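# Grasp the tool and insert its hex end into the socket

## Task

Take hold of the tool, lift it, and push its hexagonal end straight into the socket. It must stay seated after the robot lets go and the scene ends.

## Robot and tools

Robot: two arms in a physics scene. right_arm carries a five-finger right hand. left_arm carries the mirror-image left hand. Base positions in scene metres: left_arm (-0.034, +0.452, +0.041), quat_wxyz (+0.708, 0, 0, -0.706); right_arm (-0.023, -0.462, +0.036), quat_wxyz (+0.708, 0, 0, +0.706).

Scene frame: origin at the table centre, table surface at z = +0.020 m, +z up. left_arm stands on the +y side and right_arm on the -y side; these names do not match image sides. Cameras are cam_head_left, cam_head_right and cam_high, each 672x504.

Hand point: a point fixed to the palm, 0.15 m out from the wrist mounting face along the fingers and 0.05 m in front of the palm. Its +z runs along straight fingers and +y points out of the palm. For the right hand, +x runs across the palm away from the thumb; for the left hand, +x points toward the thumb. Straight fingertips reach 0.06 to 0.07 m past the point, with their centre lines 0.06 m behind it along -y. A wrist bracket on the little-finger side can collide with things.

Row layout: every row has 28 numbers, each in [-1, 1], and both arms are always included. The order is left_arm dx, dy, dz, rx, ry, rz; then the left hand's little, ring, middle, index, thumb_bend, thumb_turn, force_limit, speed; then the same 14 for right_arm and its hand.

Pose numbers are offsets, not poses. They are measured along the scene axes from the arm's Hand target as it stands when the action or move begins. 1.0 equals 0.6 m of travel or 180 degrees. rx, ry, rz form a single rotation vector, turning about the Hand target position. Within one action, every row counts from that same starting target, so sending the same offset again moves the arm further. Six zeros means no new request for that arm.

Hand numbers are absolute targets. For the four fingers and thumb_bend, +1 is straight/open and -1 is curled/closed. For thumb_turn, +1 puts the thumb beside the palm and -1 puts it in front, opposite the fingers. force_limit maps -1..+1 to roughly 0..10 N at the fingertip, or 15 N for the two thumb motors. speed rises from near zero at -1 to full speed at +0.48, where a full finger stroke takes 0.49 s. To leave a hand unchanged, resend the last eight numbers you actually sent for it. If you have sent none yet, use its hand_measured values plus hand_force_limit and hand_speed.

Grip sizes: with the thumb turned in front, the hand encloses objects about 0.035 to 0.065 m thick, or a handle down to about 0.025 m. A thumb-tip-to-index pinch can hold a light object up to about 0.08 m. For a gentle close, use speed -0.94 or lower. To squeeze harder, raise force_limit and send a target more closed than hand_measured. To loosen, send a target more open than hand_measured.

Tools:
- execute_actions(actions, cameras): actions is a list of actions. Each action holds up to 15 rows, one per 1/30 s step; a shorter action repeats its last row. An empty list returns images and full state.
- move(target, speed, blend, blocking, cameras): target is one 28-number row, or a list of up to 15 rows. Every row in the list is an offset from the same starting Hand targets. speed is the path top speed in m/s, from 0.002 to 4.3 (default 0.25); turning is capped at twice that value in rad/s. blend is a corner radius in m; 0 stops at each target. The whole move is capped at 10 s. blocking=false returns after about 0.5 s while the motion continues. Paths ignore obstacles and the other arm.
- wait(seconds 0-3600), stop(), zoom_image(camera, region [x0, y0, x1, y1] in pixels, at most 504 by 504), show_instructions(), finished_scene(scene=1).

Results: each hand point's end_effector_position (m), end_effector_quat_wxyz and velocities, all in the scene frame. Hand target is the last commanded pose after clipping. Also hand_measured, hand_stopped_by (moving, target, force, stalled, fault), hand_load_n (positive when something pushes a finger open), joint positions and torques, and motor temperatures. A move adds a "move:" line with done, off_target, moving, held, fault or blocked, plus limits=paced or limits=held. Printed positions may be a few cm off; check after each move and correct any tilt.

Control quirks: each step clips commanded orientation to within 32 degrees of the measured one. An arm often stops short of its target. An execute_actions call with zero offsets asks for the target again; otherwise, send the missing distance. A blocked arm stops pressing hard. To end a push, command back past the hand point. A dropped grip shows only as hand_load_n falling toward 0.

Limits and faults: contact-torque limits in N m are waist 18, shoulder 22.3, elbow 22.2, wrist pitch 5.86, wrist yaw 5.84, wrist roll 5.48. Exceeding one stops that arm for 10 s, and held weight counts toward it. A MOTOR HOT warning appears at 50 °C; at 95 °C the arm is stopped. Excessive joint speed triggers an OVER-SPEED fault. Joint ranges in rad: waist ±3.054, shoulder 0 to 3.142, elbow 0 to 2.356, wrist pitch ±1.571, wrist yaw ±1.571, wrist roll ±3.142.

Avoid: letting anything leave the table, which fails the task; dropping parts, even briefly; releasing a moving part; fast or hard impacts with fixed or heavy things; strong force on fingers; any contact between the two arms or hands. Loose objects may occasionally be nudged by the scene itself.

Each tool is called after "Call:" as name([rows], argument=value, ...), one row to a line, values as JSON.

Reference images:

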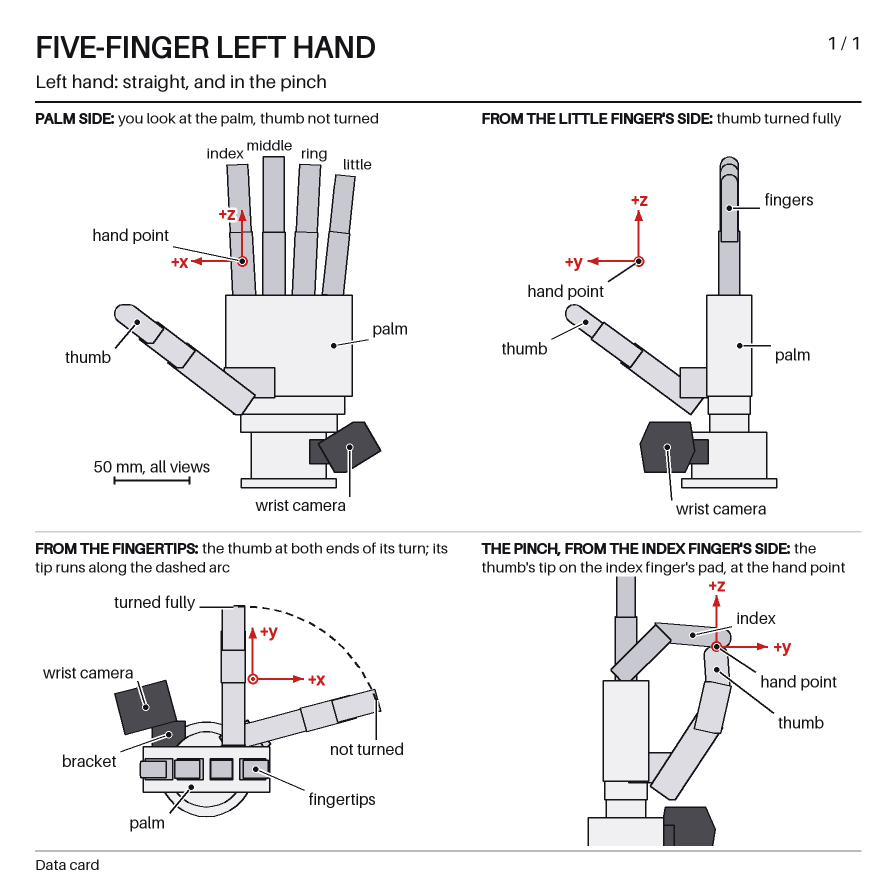

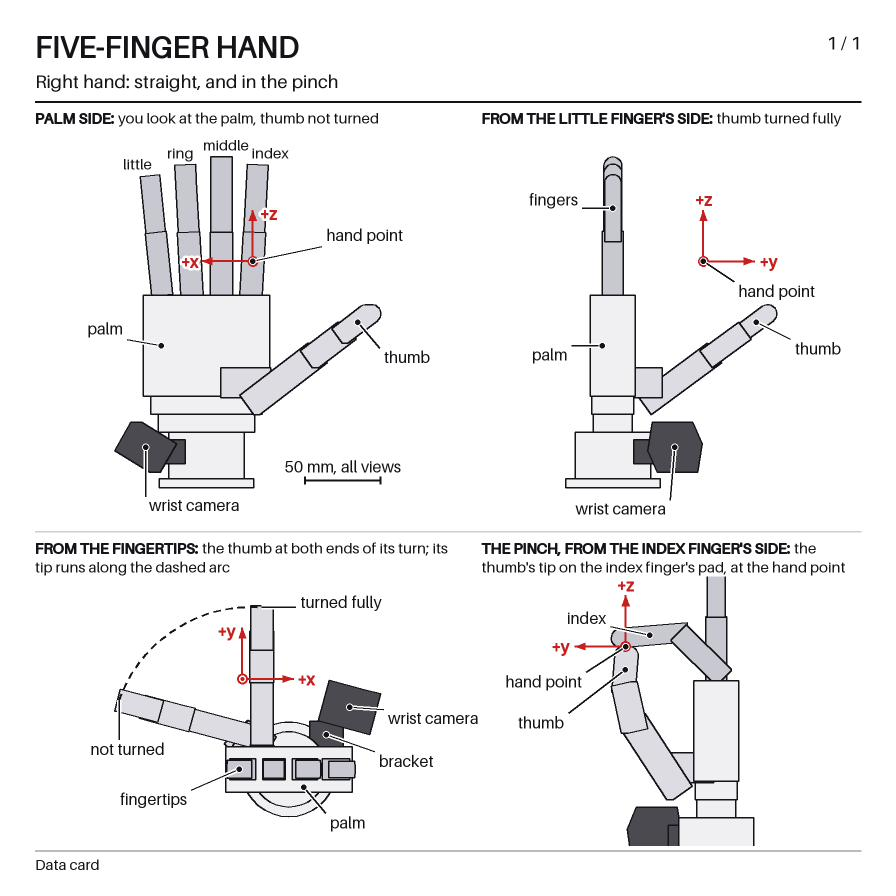

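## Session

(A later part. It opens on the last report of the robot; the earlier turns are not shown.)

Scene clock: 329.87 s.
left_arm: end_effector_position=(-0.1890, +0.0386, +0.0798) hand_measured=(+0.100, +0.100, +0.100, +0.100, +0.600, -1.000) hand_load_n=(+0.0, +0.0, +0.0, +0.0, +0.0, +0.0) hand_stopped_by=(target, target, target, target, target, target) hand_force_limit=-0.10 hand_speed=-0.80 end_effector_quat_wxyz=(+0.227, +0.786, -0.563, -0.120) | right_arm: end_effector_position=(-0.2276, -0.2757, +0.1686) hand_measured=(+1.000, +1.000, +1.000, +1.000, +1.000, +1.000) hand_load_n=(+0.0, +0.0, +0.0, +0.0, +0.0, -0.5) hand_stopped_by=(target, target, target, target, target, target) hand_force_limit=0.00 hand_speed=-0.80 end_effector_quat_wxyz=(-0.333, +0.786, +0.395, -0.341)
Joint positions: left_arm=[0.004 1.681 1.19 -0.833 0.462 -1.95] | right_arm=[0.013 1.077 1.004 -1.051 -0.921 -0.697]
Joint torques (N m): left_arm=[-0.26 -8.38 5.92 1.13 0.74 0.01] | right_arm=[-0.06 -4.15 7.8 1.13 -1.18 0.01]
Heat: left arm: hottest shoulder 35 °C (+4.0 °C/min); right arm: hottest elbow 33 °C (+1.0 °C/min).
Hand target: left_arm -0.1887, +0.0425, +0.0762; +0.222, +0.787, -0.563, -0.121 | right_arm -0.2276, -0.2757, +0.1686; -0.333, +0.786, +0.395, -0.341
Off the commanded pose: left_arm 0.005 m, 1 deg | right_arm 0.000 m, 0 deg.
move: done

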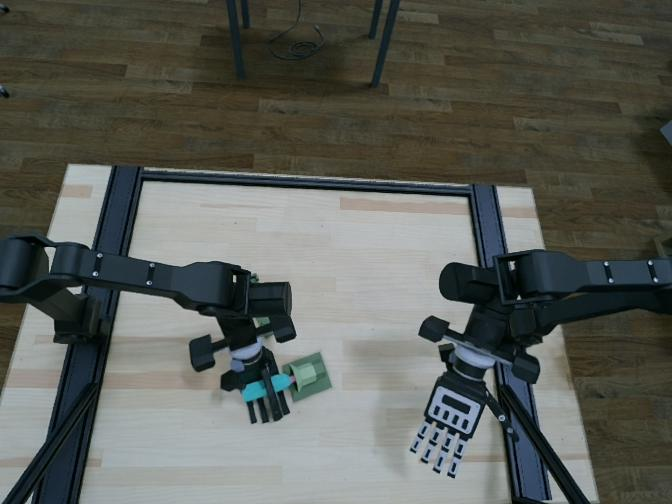

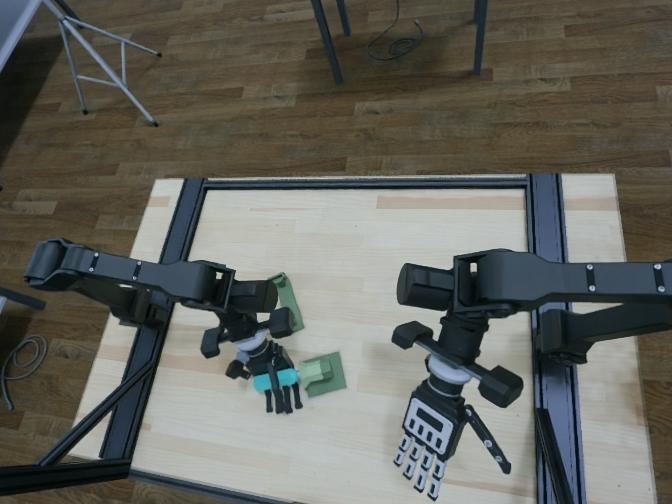

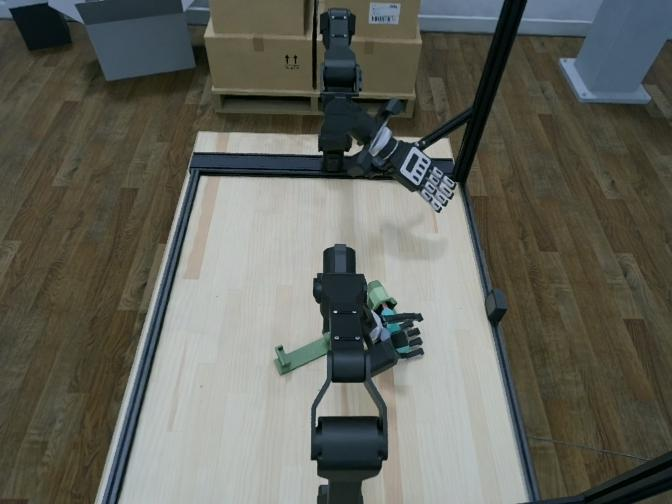

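Call:
move(target=[0.0125,0.0045,0,0,0,0,0.1,0.1,0.1,0.1,0.6,-1,-0.1,-0.8,0,0,0,0,0,0,1,1,1,1,1,1,0,-0.8], speed=0.02, cameras=["cam_head_left","cam_head_right","cam_high"])

Call:
zoom_image(camera="cam_head_left", region=[206, 336, 316, 426])

Call:
zoom_image(camera="cam_head_right", region=[215, 335, 325, 425])

Call:
zoom_image(camera="cam_high", region=[360, 270, 460, 410])

Scene clock: 331.17 s.
left_arm: end_effector_position=(-0.1818, +0.0412, +0.0769) hand_measured=(+0.100, +0.100, +0.100, +0.100, +0.600, -1.000) hand_load_n=(+0.0, +0.0, +0.5, +0.0, -0.5, +0.0) hand_stopped_by=(target, target, target, target, target, target) hand_force_limit=-0.10 hand_speed=-0.80 end_effector_quat_wxyz=(+0.224, +0.786, -0.563, -0.119) | right_arm: end_effector_position=(-0.2276, -0.2757, +0.1686) hand_measured=(+1.000, +1.000, +1.000, +1.000, +1.000, +1.000) hand_load_n=(+0.0, +0.0, +0.0, +0.0, +0.0, -0.5) hand_stopped_by=(target, target, target, target, target, target) hand_force_limit=0.00 hand_speed=-0.80 end_effector_quat_wxyz=(-0.333, +0.786, +0.395, -0.341)
Joint positions: left_arm=[0.024 1.681 1.184 -0.842 0.462 -1.926] | right_arm=[0.013 1.077 1.004 -1.051 -0.921 -0.697]
Joint torques (N m): left_arm=[0.1 -8.95 5.82 0.83 0.98 0.11] | right_arm=[0.06 -4.14 7.82 1.18 -1.18 0.01]
Heat: left arm: hottest shoulder 35 °C (+4.1 °C/min); right arm: hottest elbow 33 °C (+1.0 °C/min).
Hand target: left_arm -0.1813, +0.0452, +0.0763; +0.223, +0.787, -0.563, -0.121 | right_arm -0.2276, -0.2757, +0.1686; -0.333, +0.786, +0.395, -0.341
Off the commanded pose: left_arm 0.004 m, 0 deg | right_arm 0.000 m, 0 deg.
move: done

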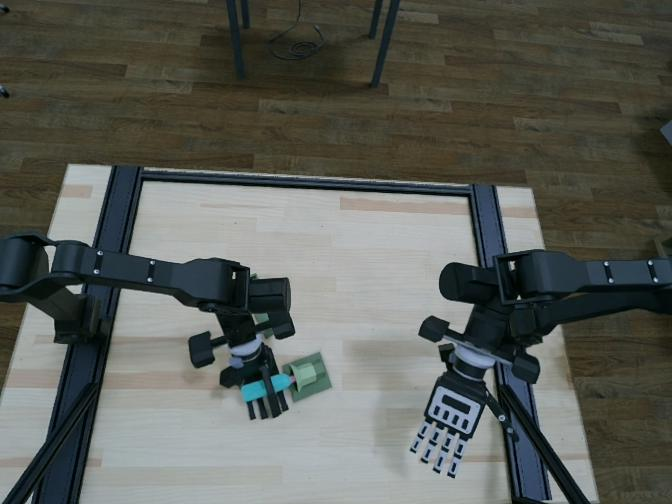

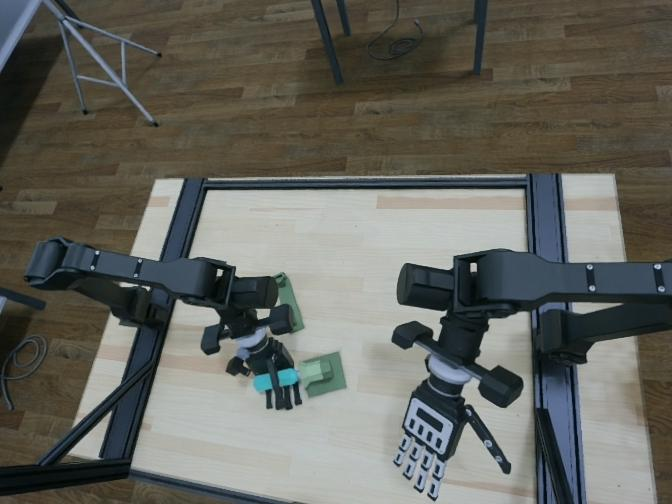

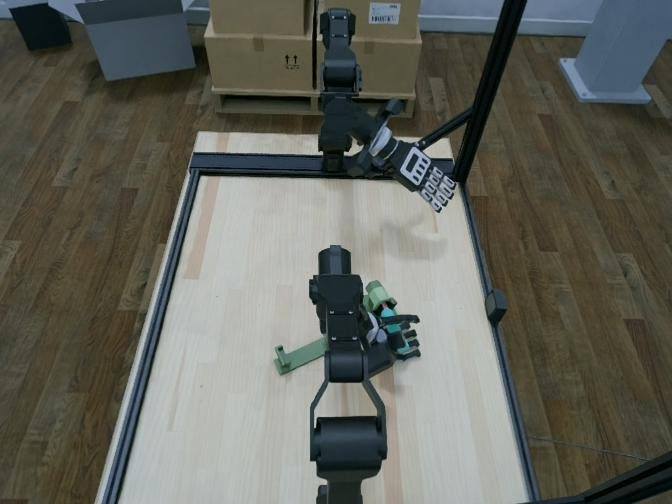

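Scaled by 4.582 from the camera's image (finer frame: 960x720).

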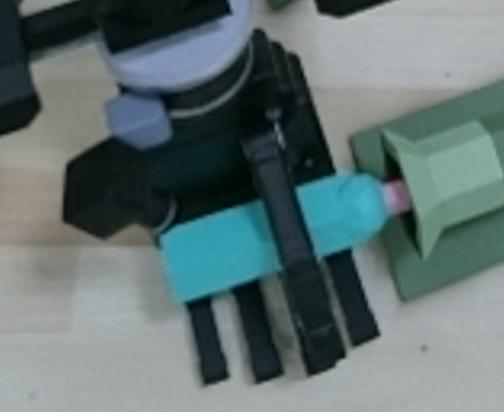

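Scaled by 4.582 from the camera's image (finer frame: 960x720).

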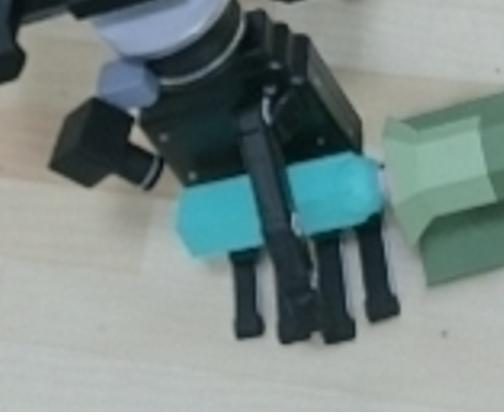

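Scaled by 3.600 from the camera's image (finer frame: 960x720).

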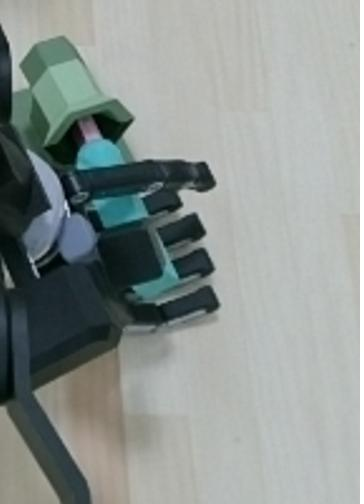

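Call:
move(target=[-0.0198,0.0548,-0.0033,0,0,0,0.1,0.1,0.1,0.1,0.6,-1,-0.1,-0.8,0,0,0,0,0,0,1,1,1,1,1,1,0,-0.8], speed=0.03, cameras=["cam_head_left","cam_head_right","cam_high"])

Call:
zoom_image(camera="cam_head_left", region=[206, 336, 316, 426])

Call:
zoom_image(camera="cam_head_right", region=[215, 335, 325, 425])

Scene clock: 334.17 s.
left_arm: end_effector_position=(-0.1932, +0.0750, +0.0756) hand_measured=(+0.100, +0.100, +0.100, +0.100, +0.600, -1.000) hand_load_n=(+0.0, +0.0, +0.0, +0.0, +0.0, +0.0) hand_stopped_by=(target, target, target, target, target, target) hand_force_limit=-0.10 hand_speed=-0.80 end_effector_quat_wxyz=(+0.224, +0.786, -0.563, -0.121) | right_arm: end_effector_position=(-0.2276, -0.2757, +0.1686) hand_measured=(+1.000, +1.000, +1.000, +1.000, +1.000, +1.000) hand_load_n=(+0.0, -0.5, +0.0, +0.0, +0.0, +0.0) hand_stopped_by=(target, target, target, target, target, target) hand_force_limit=0.00 hand_speed=-0.80 end_effector_quat_wxyz=(-0.333, +0.786, +0.395, -0.341)
Joint positions: left_arm=[-0.011 1.554 1.043 -0.813 0.457 -1.964] | right_arm=[0.013 1.077 1.004 -1.051 -0.921 -0.697]
Joint torques (N m): left_arm=[-0.34 -7.82 5.9 1.26 0.73 -0.08] | right_arm=[0.15 -4.06 7.81 1.16 -1.18 0.02]
Heat: left arm: hottest shoulder 36 °C (+5.1 °C/min); right arm: hottest elbow 33 °C (+1.0 °C/min).
Hand target: left_arm -0.1931, +0.0781, +0.0741; +0.222, +0.787, -0.563, -0.121 | right_arm -0.2276, -0.2757, +0.1686; -0.333, +0.786, +0.395, -0.341
Off the commanded pose: left_arm 0.003 m, 0 deg | right_arm 0.000 m, 0 deg.
move: done

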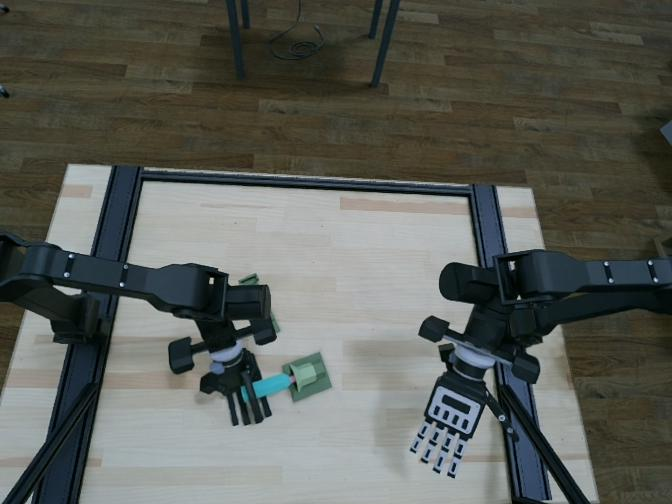

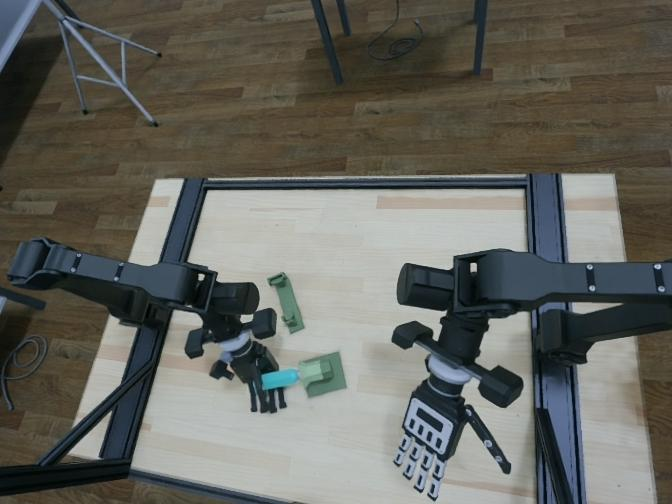

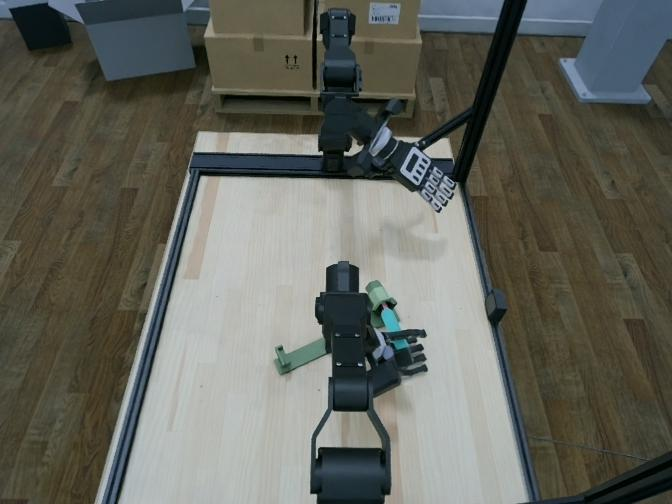

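Scaled by 4.582 from the camera's image (finer frame: 960x720).

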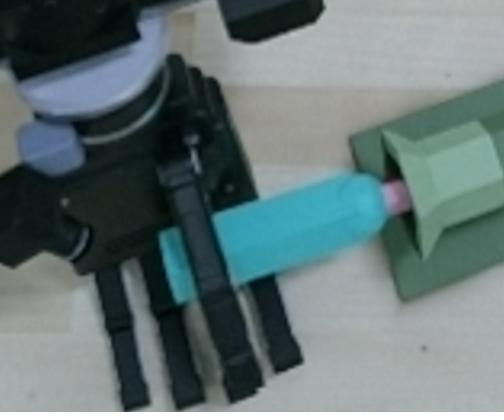

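Scaled by 4.582 from the camera's image (finer frame: 960x720).

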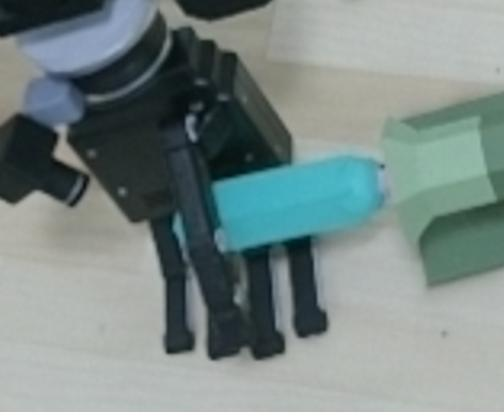

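Call:
move(target=[-0.0172,-0.0063,0.0050,0,0,0,0.1,0.1,0.1,0.1,0.6,-1,-0.1,-0.8,0,0,0,0,0,0,1,1,1,1,1,1,0,-0.8], speed=0.03, cameras=["cam_head_left","cam_head_right","cam_high"])

Call:
zoom_image(camera="cam_head_left", region=[206, 336, 316, 426])

Scene clock: 335.27 s.
left_arm: end_effector_position=(-0.2037, +0.0771, +0.0748) hand_measured=(+0.100, +0.100, +0.100, +0.100, +0.600, -1.000) hand_load_n=(+0.0, +0.0, +0.0, +0.0, +0.0, +0.0) hand_stopped_by=(target, target, target, target, target, target) hand_force_limit=-0.10 hand_speed=-0.80 end_effector_quat_wxyz=(+0.220, +0.787, -0.562, -0.125) | right_arm: end_effector_position=(-0.2276, -0.2757, +0.1686) hand_measured=(+1.000, +1.000, +1.000, +1.000, +1.000, +1.000) hand_load_n=(+0.0, +0.0, +0.0, +0.0, +0.0, -0.5) hand_stopped_by=(target, target, target, target, target, target) hand_force_limit=0.00 hand_speed=-0.80 end_effector_quat_wxyz=(-0.333, +0.786, +0.395, -0.341)
Joint positions: left_arm=[-0.048 1.554 1.043 -0.807 0.449 -2.004] | right_arm=[0.013 1.077 1.004 -1.051 -0.921 -0.697]
Joint torques (N m): left_arm=[-0.33 -7.01 8.32 1.28 0.71 -0.08] | right_arm=[0.14 -4.25 7.82 1.11 -1.17 -0.02]
Heat: left arm: hottest shoulder 36 °C (+5.1 °C/min); right arm: hottest elbow 33 °C (+1.0 °C/min).
Hand target: left_arm -0.2035, +0.0744, +0.0771; +0.222, +0.787, -0.563, -0.121 | right_arm -0.2276, -0.2757, +0.1686; -0.333, +0.786, +0.395, -0.341
Off the commanded pose: left_arm 0.004 m, 1 deg | right_arm 0.000 m, 0 deg.
move: done

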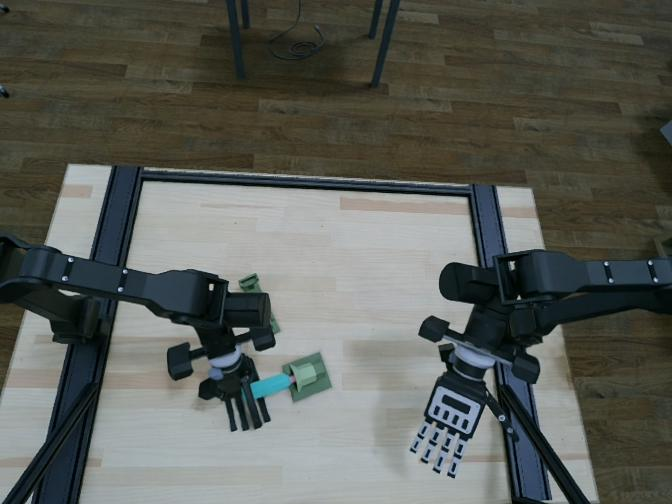

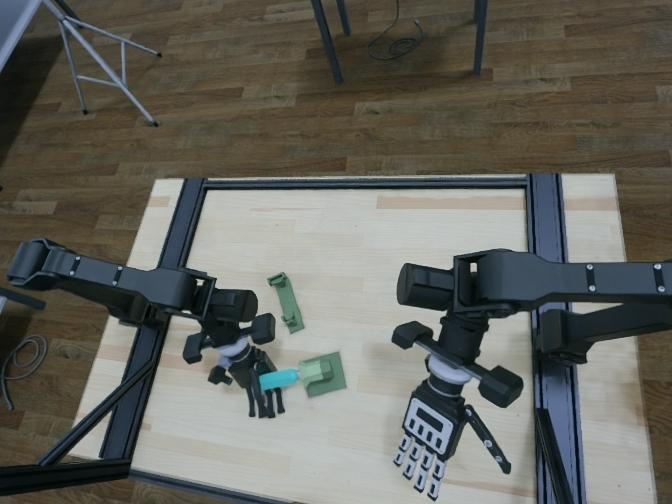

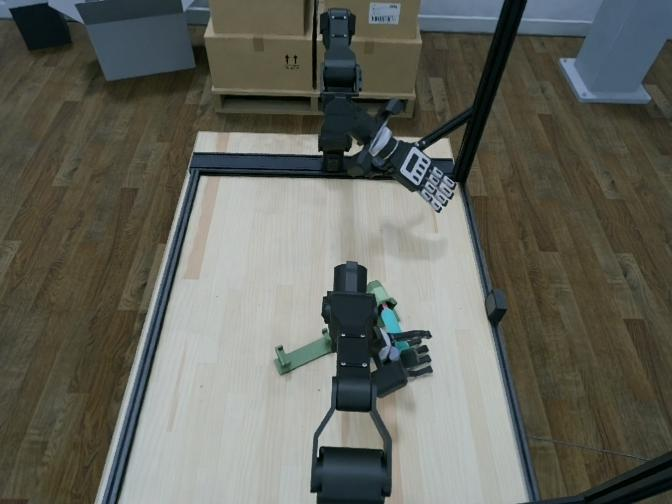

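Scaled by 4.582 from the camera's image (finer frame: 960x720).

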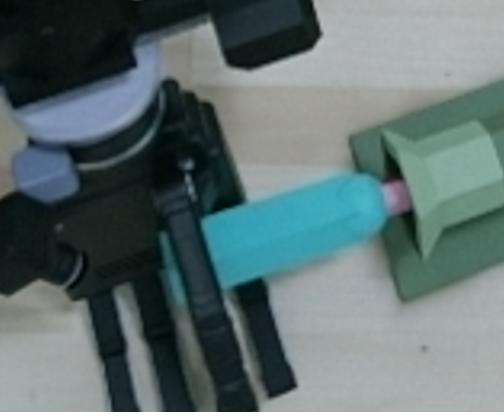

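Call:
move(target=[-0.0050,-0.0107,0.0050,0,0,0,0.1,0.1,0.1,0.1,0.6,-1,-0.1,-0.8,0,0,0,0,0,0,1,1,1,1,1,1,0,-0.8], speed=0.03, cameras=["cam_head_left","cam_head_right","cam_high"])

Call:
zoom_image(camera="cam_head_left", region=[206, 336, 316, 426])

Scene clock: 336.13 s.
left_arm: end_effector_position=(-0.2062, +0.0688, +0.0834) hand_measured=(+0.100, +0.100, +0.100, +0.100, +0.600, -1.000) hand_load_n=(+0.5, +0.0, +0.0, +0.0, +0.0, +0.0) hand_stopped_by=(target, target, target, target, target, target) hand_force_limit=-0.10 hand_speed=-0.80 end_effector_quat_wxyz=(+0.227, +0.786, -0.563, -0.120) | right_arm: end_effector_position=(-0.2276, -0.2757, +0.1686) hand_measured=(+1.000, +1.000, +1.000, +1.000, +1.000, +1.000) hand_load_n=(+0.0, +0.0, +0.0, +0.0, +0.0, -0.5) hand_stopped_by=(target, target, target, target, target, target) hand_force_limit=0.00 hand_speed=-0.80 end_effector_quat_wxyz=(-0.333, +0.786, +0.395, -0.341)
Joint positions: left_arm=[-0.057 1.559 1.073 -0.809 0.446 -2.015] | right_arm=[0.013 1.077 1.004 -1.051 -0.921 -0.697]
Joint torques (N m): left_arm=[-0.38 -5.6 8.66 0.97 0.72 -0.08] | right_arm=[0.08 -4.17 7.83 1.14 -1.23 0.03]
Heat: left arm: hottest shoulder 36 °C (+5.1 °C/min); right arm: hottest elbow 33 °C (+1.0 °C/min).
Hand target: left_arm -0.2065, +0.0678, +0.0803; +0.223, +0.787, -0.563, -0.121 | right_arm -0.2276, -0.2757, +0.1686; -0.333, +0.786, +0.395, -0.341
Off the commanded pose: left_arm 0.003 m, 1 deg | right_arm 0.000 m, 0 deg.
move: done

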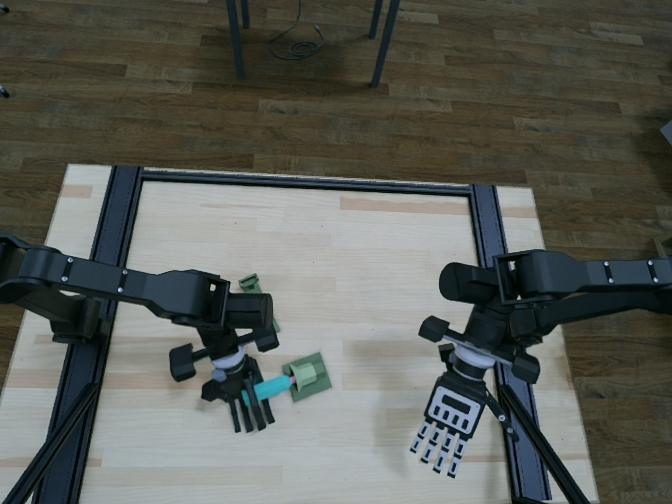

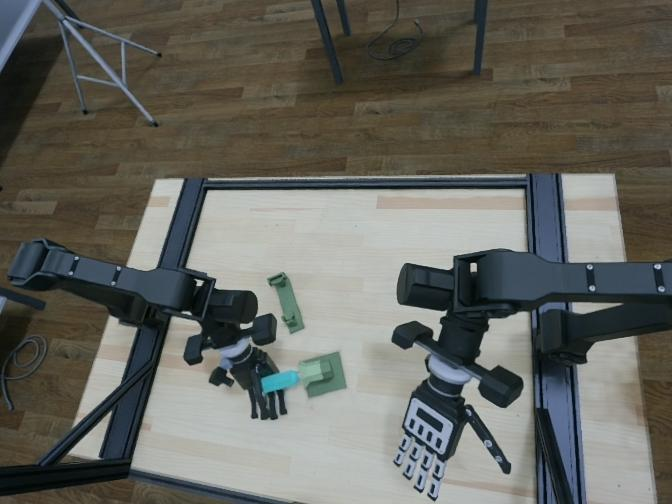

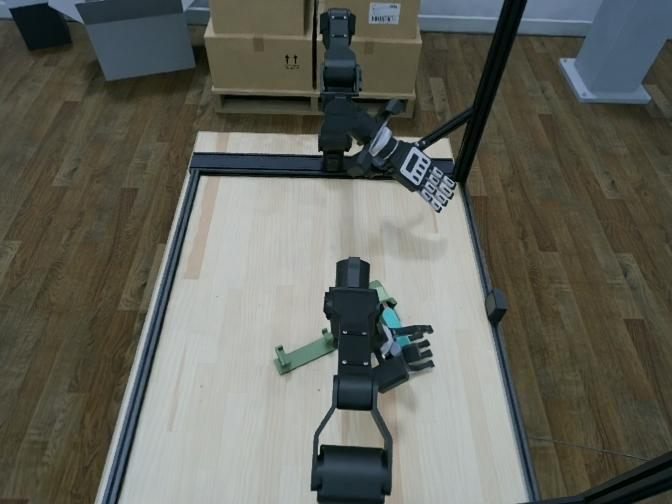

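Scaled by 4.582 from the camera's image (finer frame: 960x720).

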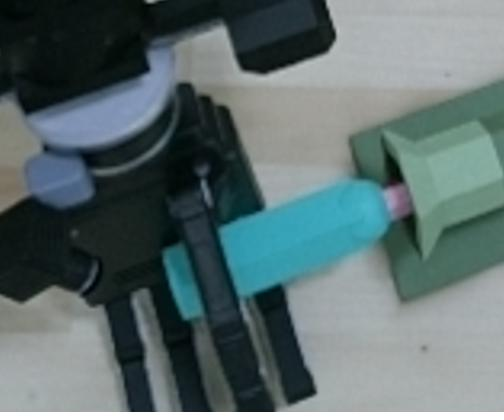

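Call:
move(target=[0.0157,0.0057,-0.0050,0,0,0,0.1,0.1,0.1,0.1,0.6,-1,-0.1,-0.8,0,0,0,0,0,0,1,1,1,1,1,1,0,-0.8], speed=0.03, cameras=["cam_head_left","cam_head_right","cam_high"])

Call:
zoom_image(camera="cam_head_left", region=[206, 336, 316, 426])

Call:
zoom_image(camera="cam_head_right", region=[215, 335, 325, 425])

Scene clock: 337.17 s.
left_arm: end_effector_position=(-0.1974, +0.0669, +0.0834) hand_measured=(+0.100, +0.100, +0.100, +0.100, +0.600, -1.000) hand_load_n=(+0.0, +0.0, +0.0, +0.0, +0.0, +0.0) hand_stopped_by=(target, target, target, target, target, target) hand_force_limit=-0.10 hand_speed=-0.80 end_effector_quat_wxyz=(+0.229, +0.785, -0.564, -0.115) | right_arm: end_effector_position=(-0.2276, -0.2757, +0.1686) hand_measured=(+1.000, +1.000, +1.000, +1.000, +1.000, +1.000) hand_load_n=(+0.0, +0.0, -0.5, +0.0, +0.0, +0.0) hand_stopped_by=(target, target, target, target, target, target) hand_force_limit=0.00 hand_speed=-0.80 end_effector_quat_wxyz=(-0.333, +0.786, +0.395, -0.341)
Joint positions: left_arm=[-0.029 1.559 1.073 -0.814 0.448 -1.984] | right_arm=[0.013 1.077 1.004 -1.051 -0.921 -0.697]
Joint torques (N m): left_arm=[0.05 -6.39 6.29 0.97 0.97 0.1] | right_arm=[0.02 -4.14 7.87 1.12 -1.19 -0.01]
Heat: left arm: hottest shoulder 36 °C (+5.1 °C/min); right arm: hottest elbow 33 °C (+1.0 °C/min).
Hand target: left_arm -0.1970, +0.0713, +0.0773; +0.223, +0.787, -0.563, -0.121 | right_arm -0.2276, -0.2757, +0.1686; -0.333, +0.786, +0.395, -0.341
Off the commanded pose: left_arm 0.007 m, 1 deg | right_arm 0.000 m, 0 deg.
move: done

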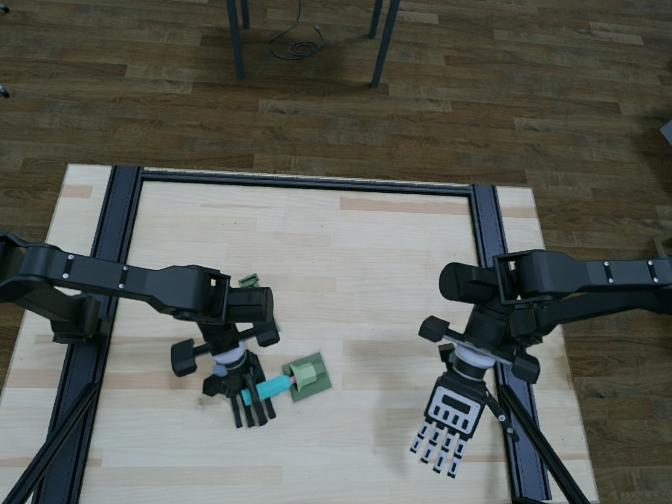

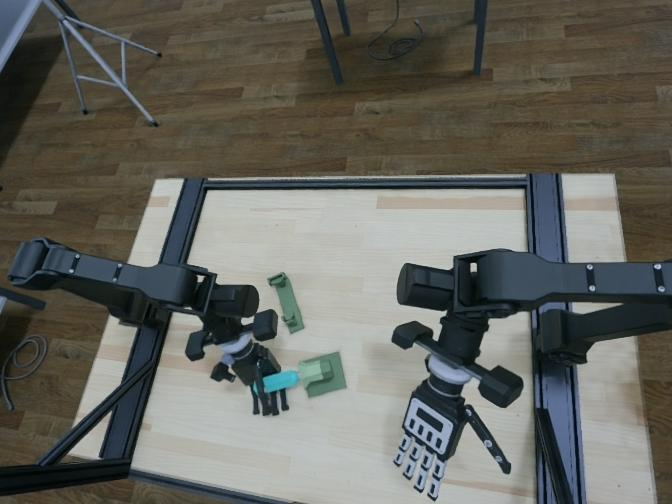

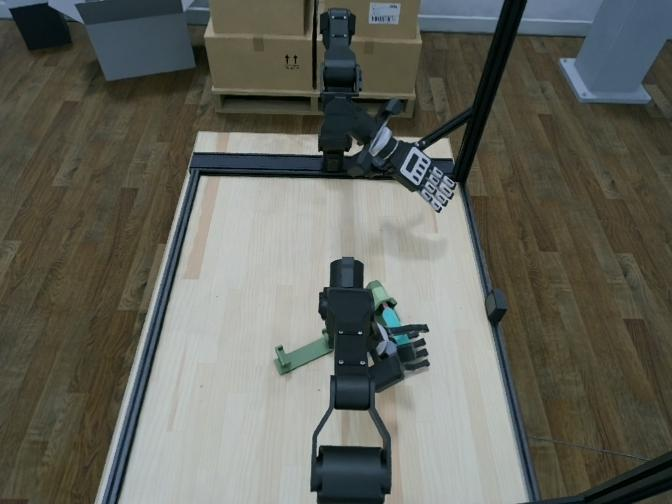

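Scaled by 4.582 from the camera's image (finer frame: 960x720).

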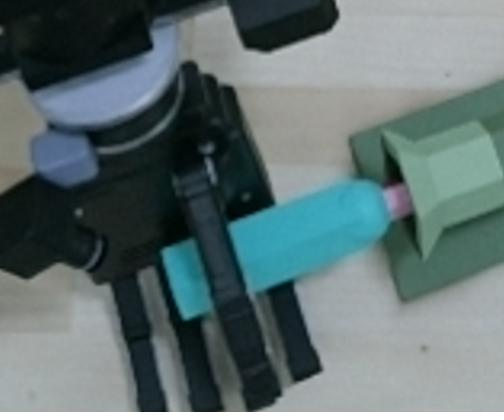

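Scaled by 4.582 from the camera's image (finer frame: 960x720).

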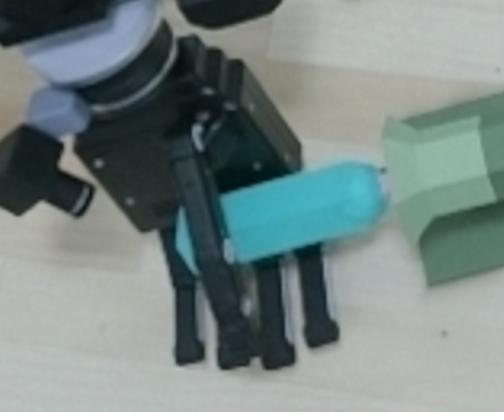

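Call:
move([
  [0.0063,0.0023,-0.0017,0,0,0,0.1,0.1,0.1,0.1,0.6,-1,-0.1,-0.8,0,0,0,0,0,0,1,1,1,1,1,1,0,-0.8],
  [-0.039,0.1277,-0.0093,0,0,0,0.1,0.1,0.1,0.1,0.6,-1,-0.1,-0.8,0,0,0,0,0,0,1,1,1,1,1,1,0,-0.8],
], speed=0.04, cameras=["cam_head_left","cam_head_right","cam_high"])

Call:
zoom_image(camera="cam_head_left", region=[206, 336, 316, 426])

Call:
zoom_image(camera="cam_head_right", region=[215, 335, 325, 425])

Call:
zoom_image(camera="cam_high", region=[350, 270, 440, 360])

Scene clock: 340.50 s.
left_arm: end_effector_position=(-0.2210, +0.1448, +0.0744) hand_measured=(+0.100, +0.100, +0.100, +0.100, +0.600, -1.000) hand_load_n=(+0.0, +0.0, +0.0, +0.0, -0.5, +0.0) hand_stopped_by=(target, target, target, target, target, target) hand_force_limit=-0.10 hand_speed=-0.80 end_effector_quat_wxyz=(+0.225, +0.786, -0.563, -0.121) | right_arm: end_effector_position=(-0.2276, -0.2757, +0.1686) hand_measured=(+1.000, +1.000, +1.000, +1.000, +1.000, +1.000) hand_load_n=(+0.0, -0.5, +0.0, +0.0, +0.0, +0.0) hand_stopped_by=(target, target, target, target, target, target) hand_force_limit=0.00 hand_speed=-0.80 end_effector_quat_wxyz=(-0.333, +0.786, +0.395, -0.341)
Joint positions: left_arm=[-0.148 1.267 0.794 -0.788 0.42 -2.11] | right_arm=[0.013 1.077 1.004 -1.051 -0.921 -0.697]
Joint torques (N m): left_arm=[-0.41 -5.45 6.14 1.47 0.68 -0.08] | right_arm=[0.24 -4.19 7.91 1.13 -1.2 0.01]
Heat: left arm: hottest shoulder 36 °C (+6.1 °C/min); right arm: hottest elbow 33 °C (+1.0 °C/min).
Hand target: left_arm -0.2205, +0.1480, +0.0716; +0.222, +0.787, -0.563, -0.121 | right_arm -0.2276, -0.2757, +0.1686; -0.333, +0.786, +0.395, -0.341
Off the commanded pose: left_arm 0.004 m, 0 deg | right_arm 0.000 m, 0 deg.
move: done

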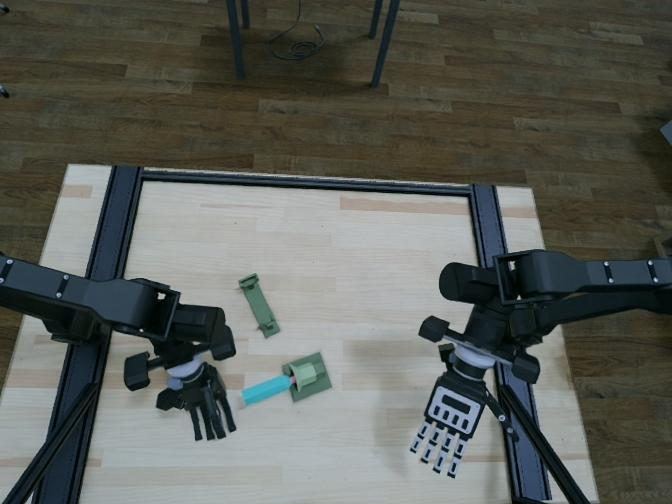

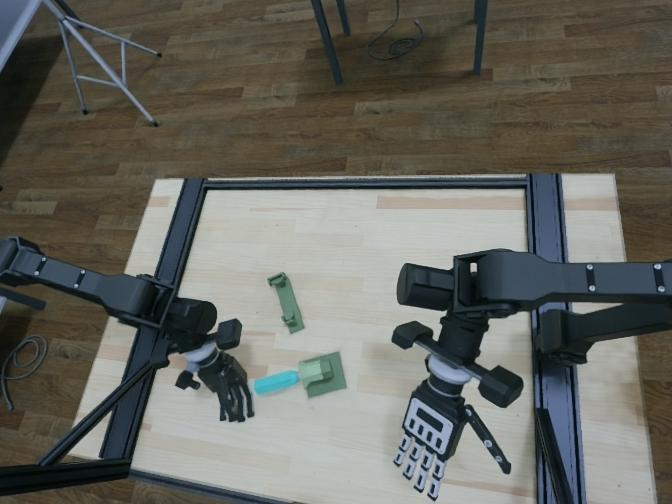

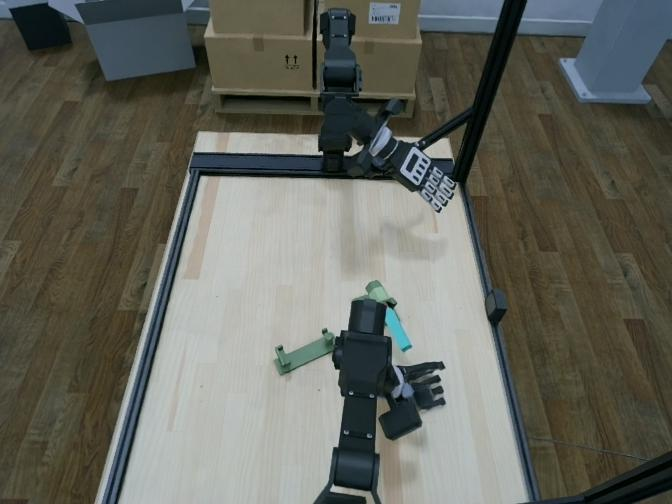

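Scaled by 4.582 from the camera's image (finer frame: 960x720).

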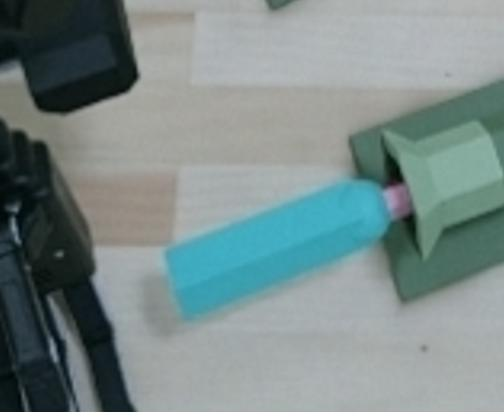

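Scaled by 4.582 from the camera's image (finer frame: 960x720).

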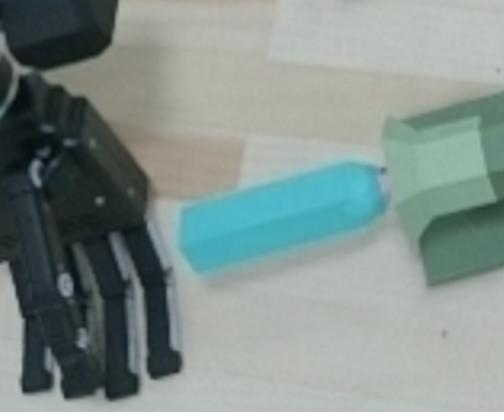

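Scaled by 5.600 from the camera's image (finer frame: 960x720).

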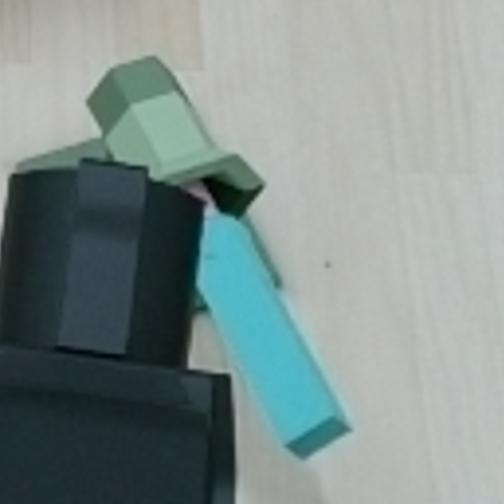

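Call:
move(target=[0.0415,-0.1155,0.0065,0,0,0,0.1,0.1,0.1,0.1,0.6,-1,-0.1,-0.8,0,0,0,0,0,0,1,1,1,1,1,1,0,-0.8], speed=0.04, cameras=["cam_head_left","cam_head_right","cam_high"])

Call:
zoom_image(camera="cam_head_left", region=[206, 336, 316, 426])

Call:
zoom_image(camera="cam_head_right", region=[215, 335, 325, 425])

Call:
zoom_image(camera="cam_high", region=[350, 270, 450, 410])

Scene clock: 344.87 s.
left_arm: end_effector_position=(-0.1959, +0.0800, +0.0773) hand_measured=(+0.100, +0.100, +0.100, +0.100, +0.600, -1.000) hand_load_n=(+0.0, +0.0, +0.0, +0.0, -0.5, +0.5) hand_stopped_by=(target, target, target, target, target, target) hand_force_limit=-0.10 hand_speed=-0.80 end_effector_quat_wxyz=(+0.225, +0.786, -0.563, -0.118) | right_arm: end_effector_position=(-0.2276, -0.2757, +0.1686) hand_measured=(+1.000, +1.000, +1.000, +1.000, +1.000, +1.000) hand_load_n=(+0.0, +0.0, +0.0, -0.5, +0.0, +0.0) hand_stopped_by=(target, target, target, target, target, target) hand_force_limit=0.00 hand_speed=-0.80 end_effector_quat_wxyz=(-0.333, +0.786, +0.395, -0.341)
Joint positions: left_arm=[-0.025 1.526 1.022 -0.809 0.449 -1.979] | right_arm=[0.013 1.077 1.004 -1.051 -0.921 -0.697]
Joint torques (N m): left_arm=[0.09 -5.29 8.62 0.92 0.99 0.1] | right_arm=[0.15 -4.05 7.77 1.12 -1.19 0]
Heat: left arm: hottest shoulder 35 °C (+5.0 °C/min); right arm: hottest elbow 33 °C (+1.0 °C/min).
Hand target: left_arm -0.1956, +0.0786, +0.0756; +0.222, +0.787, -0.563, -0.121 | right_arm -0.2276, -0.2757, +0.1686; -0.333, +0.786, +0.395, -0.341
Off the commanded pose: left_arm 0.002 m, 0 deg | right_arm 0.000 m, 0 deg.
move: done

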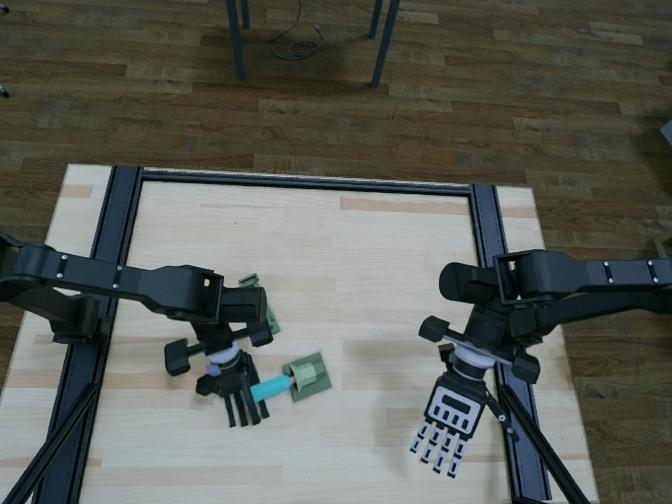

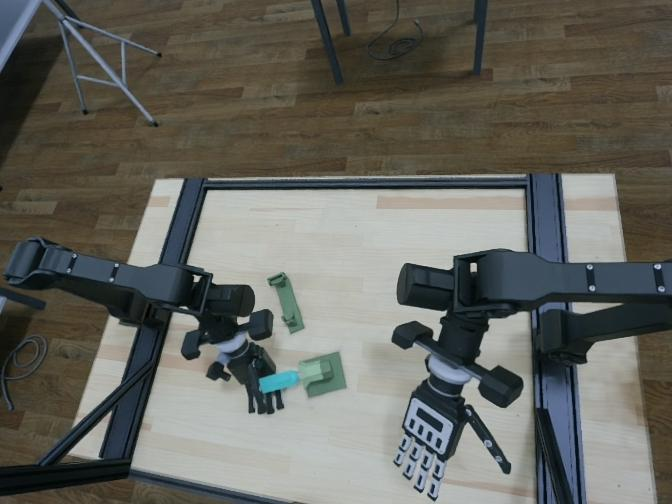

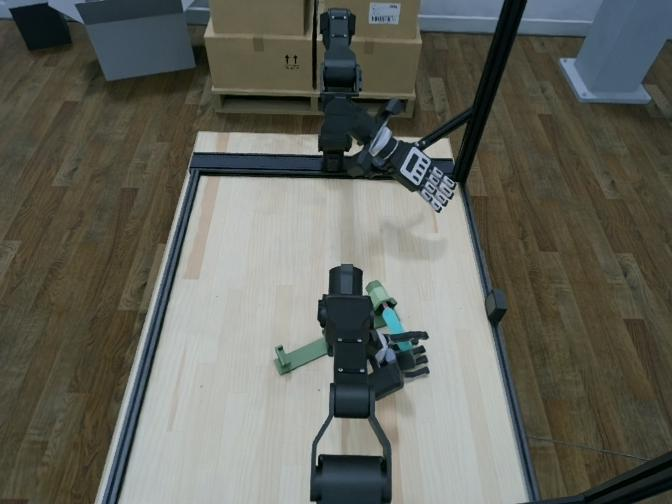

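Scaled by 4.582 from the camera's image (finer frame: 960x720).

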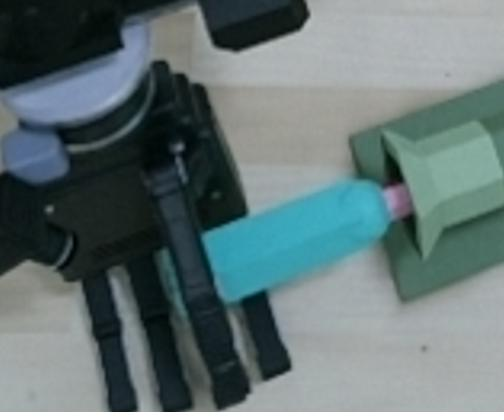

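Scaled by 4.582 from the camera's image (finer frame: 960x720).

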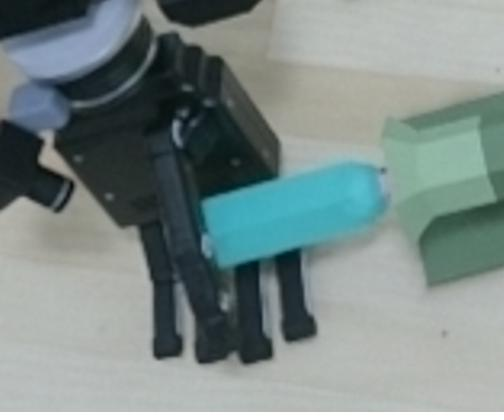

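Scaled by 3.600 from the camera's image (finer frame: 960x720).

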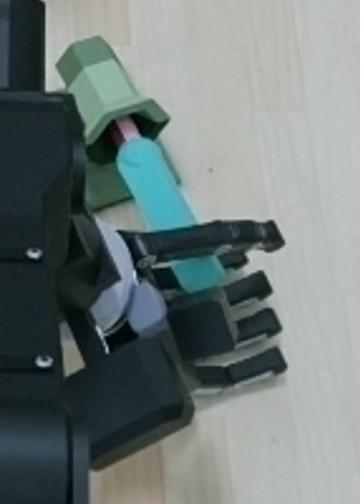

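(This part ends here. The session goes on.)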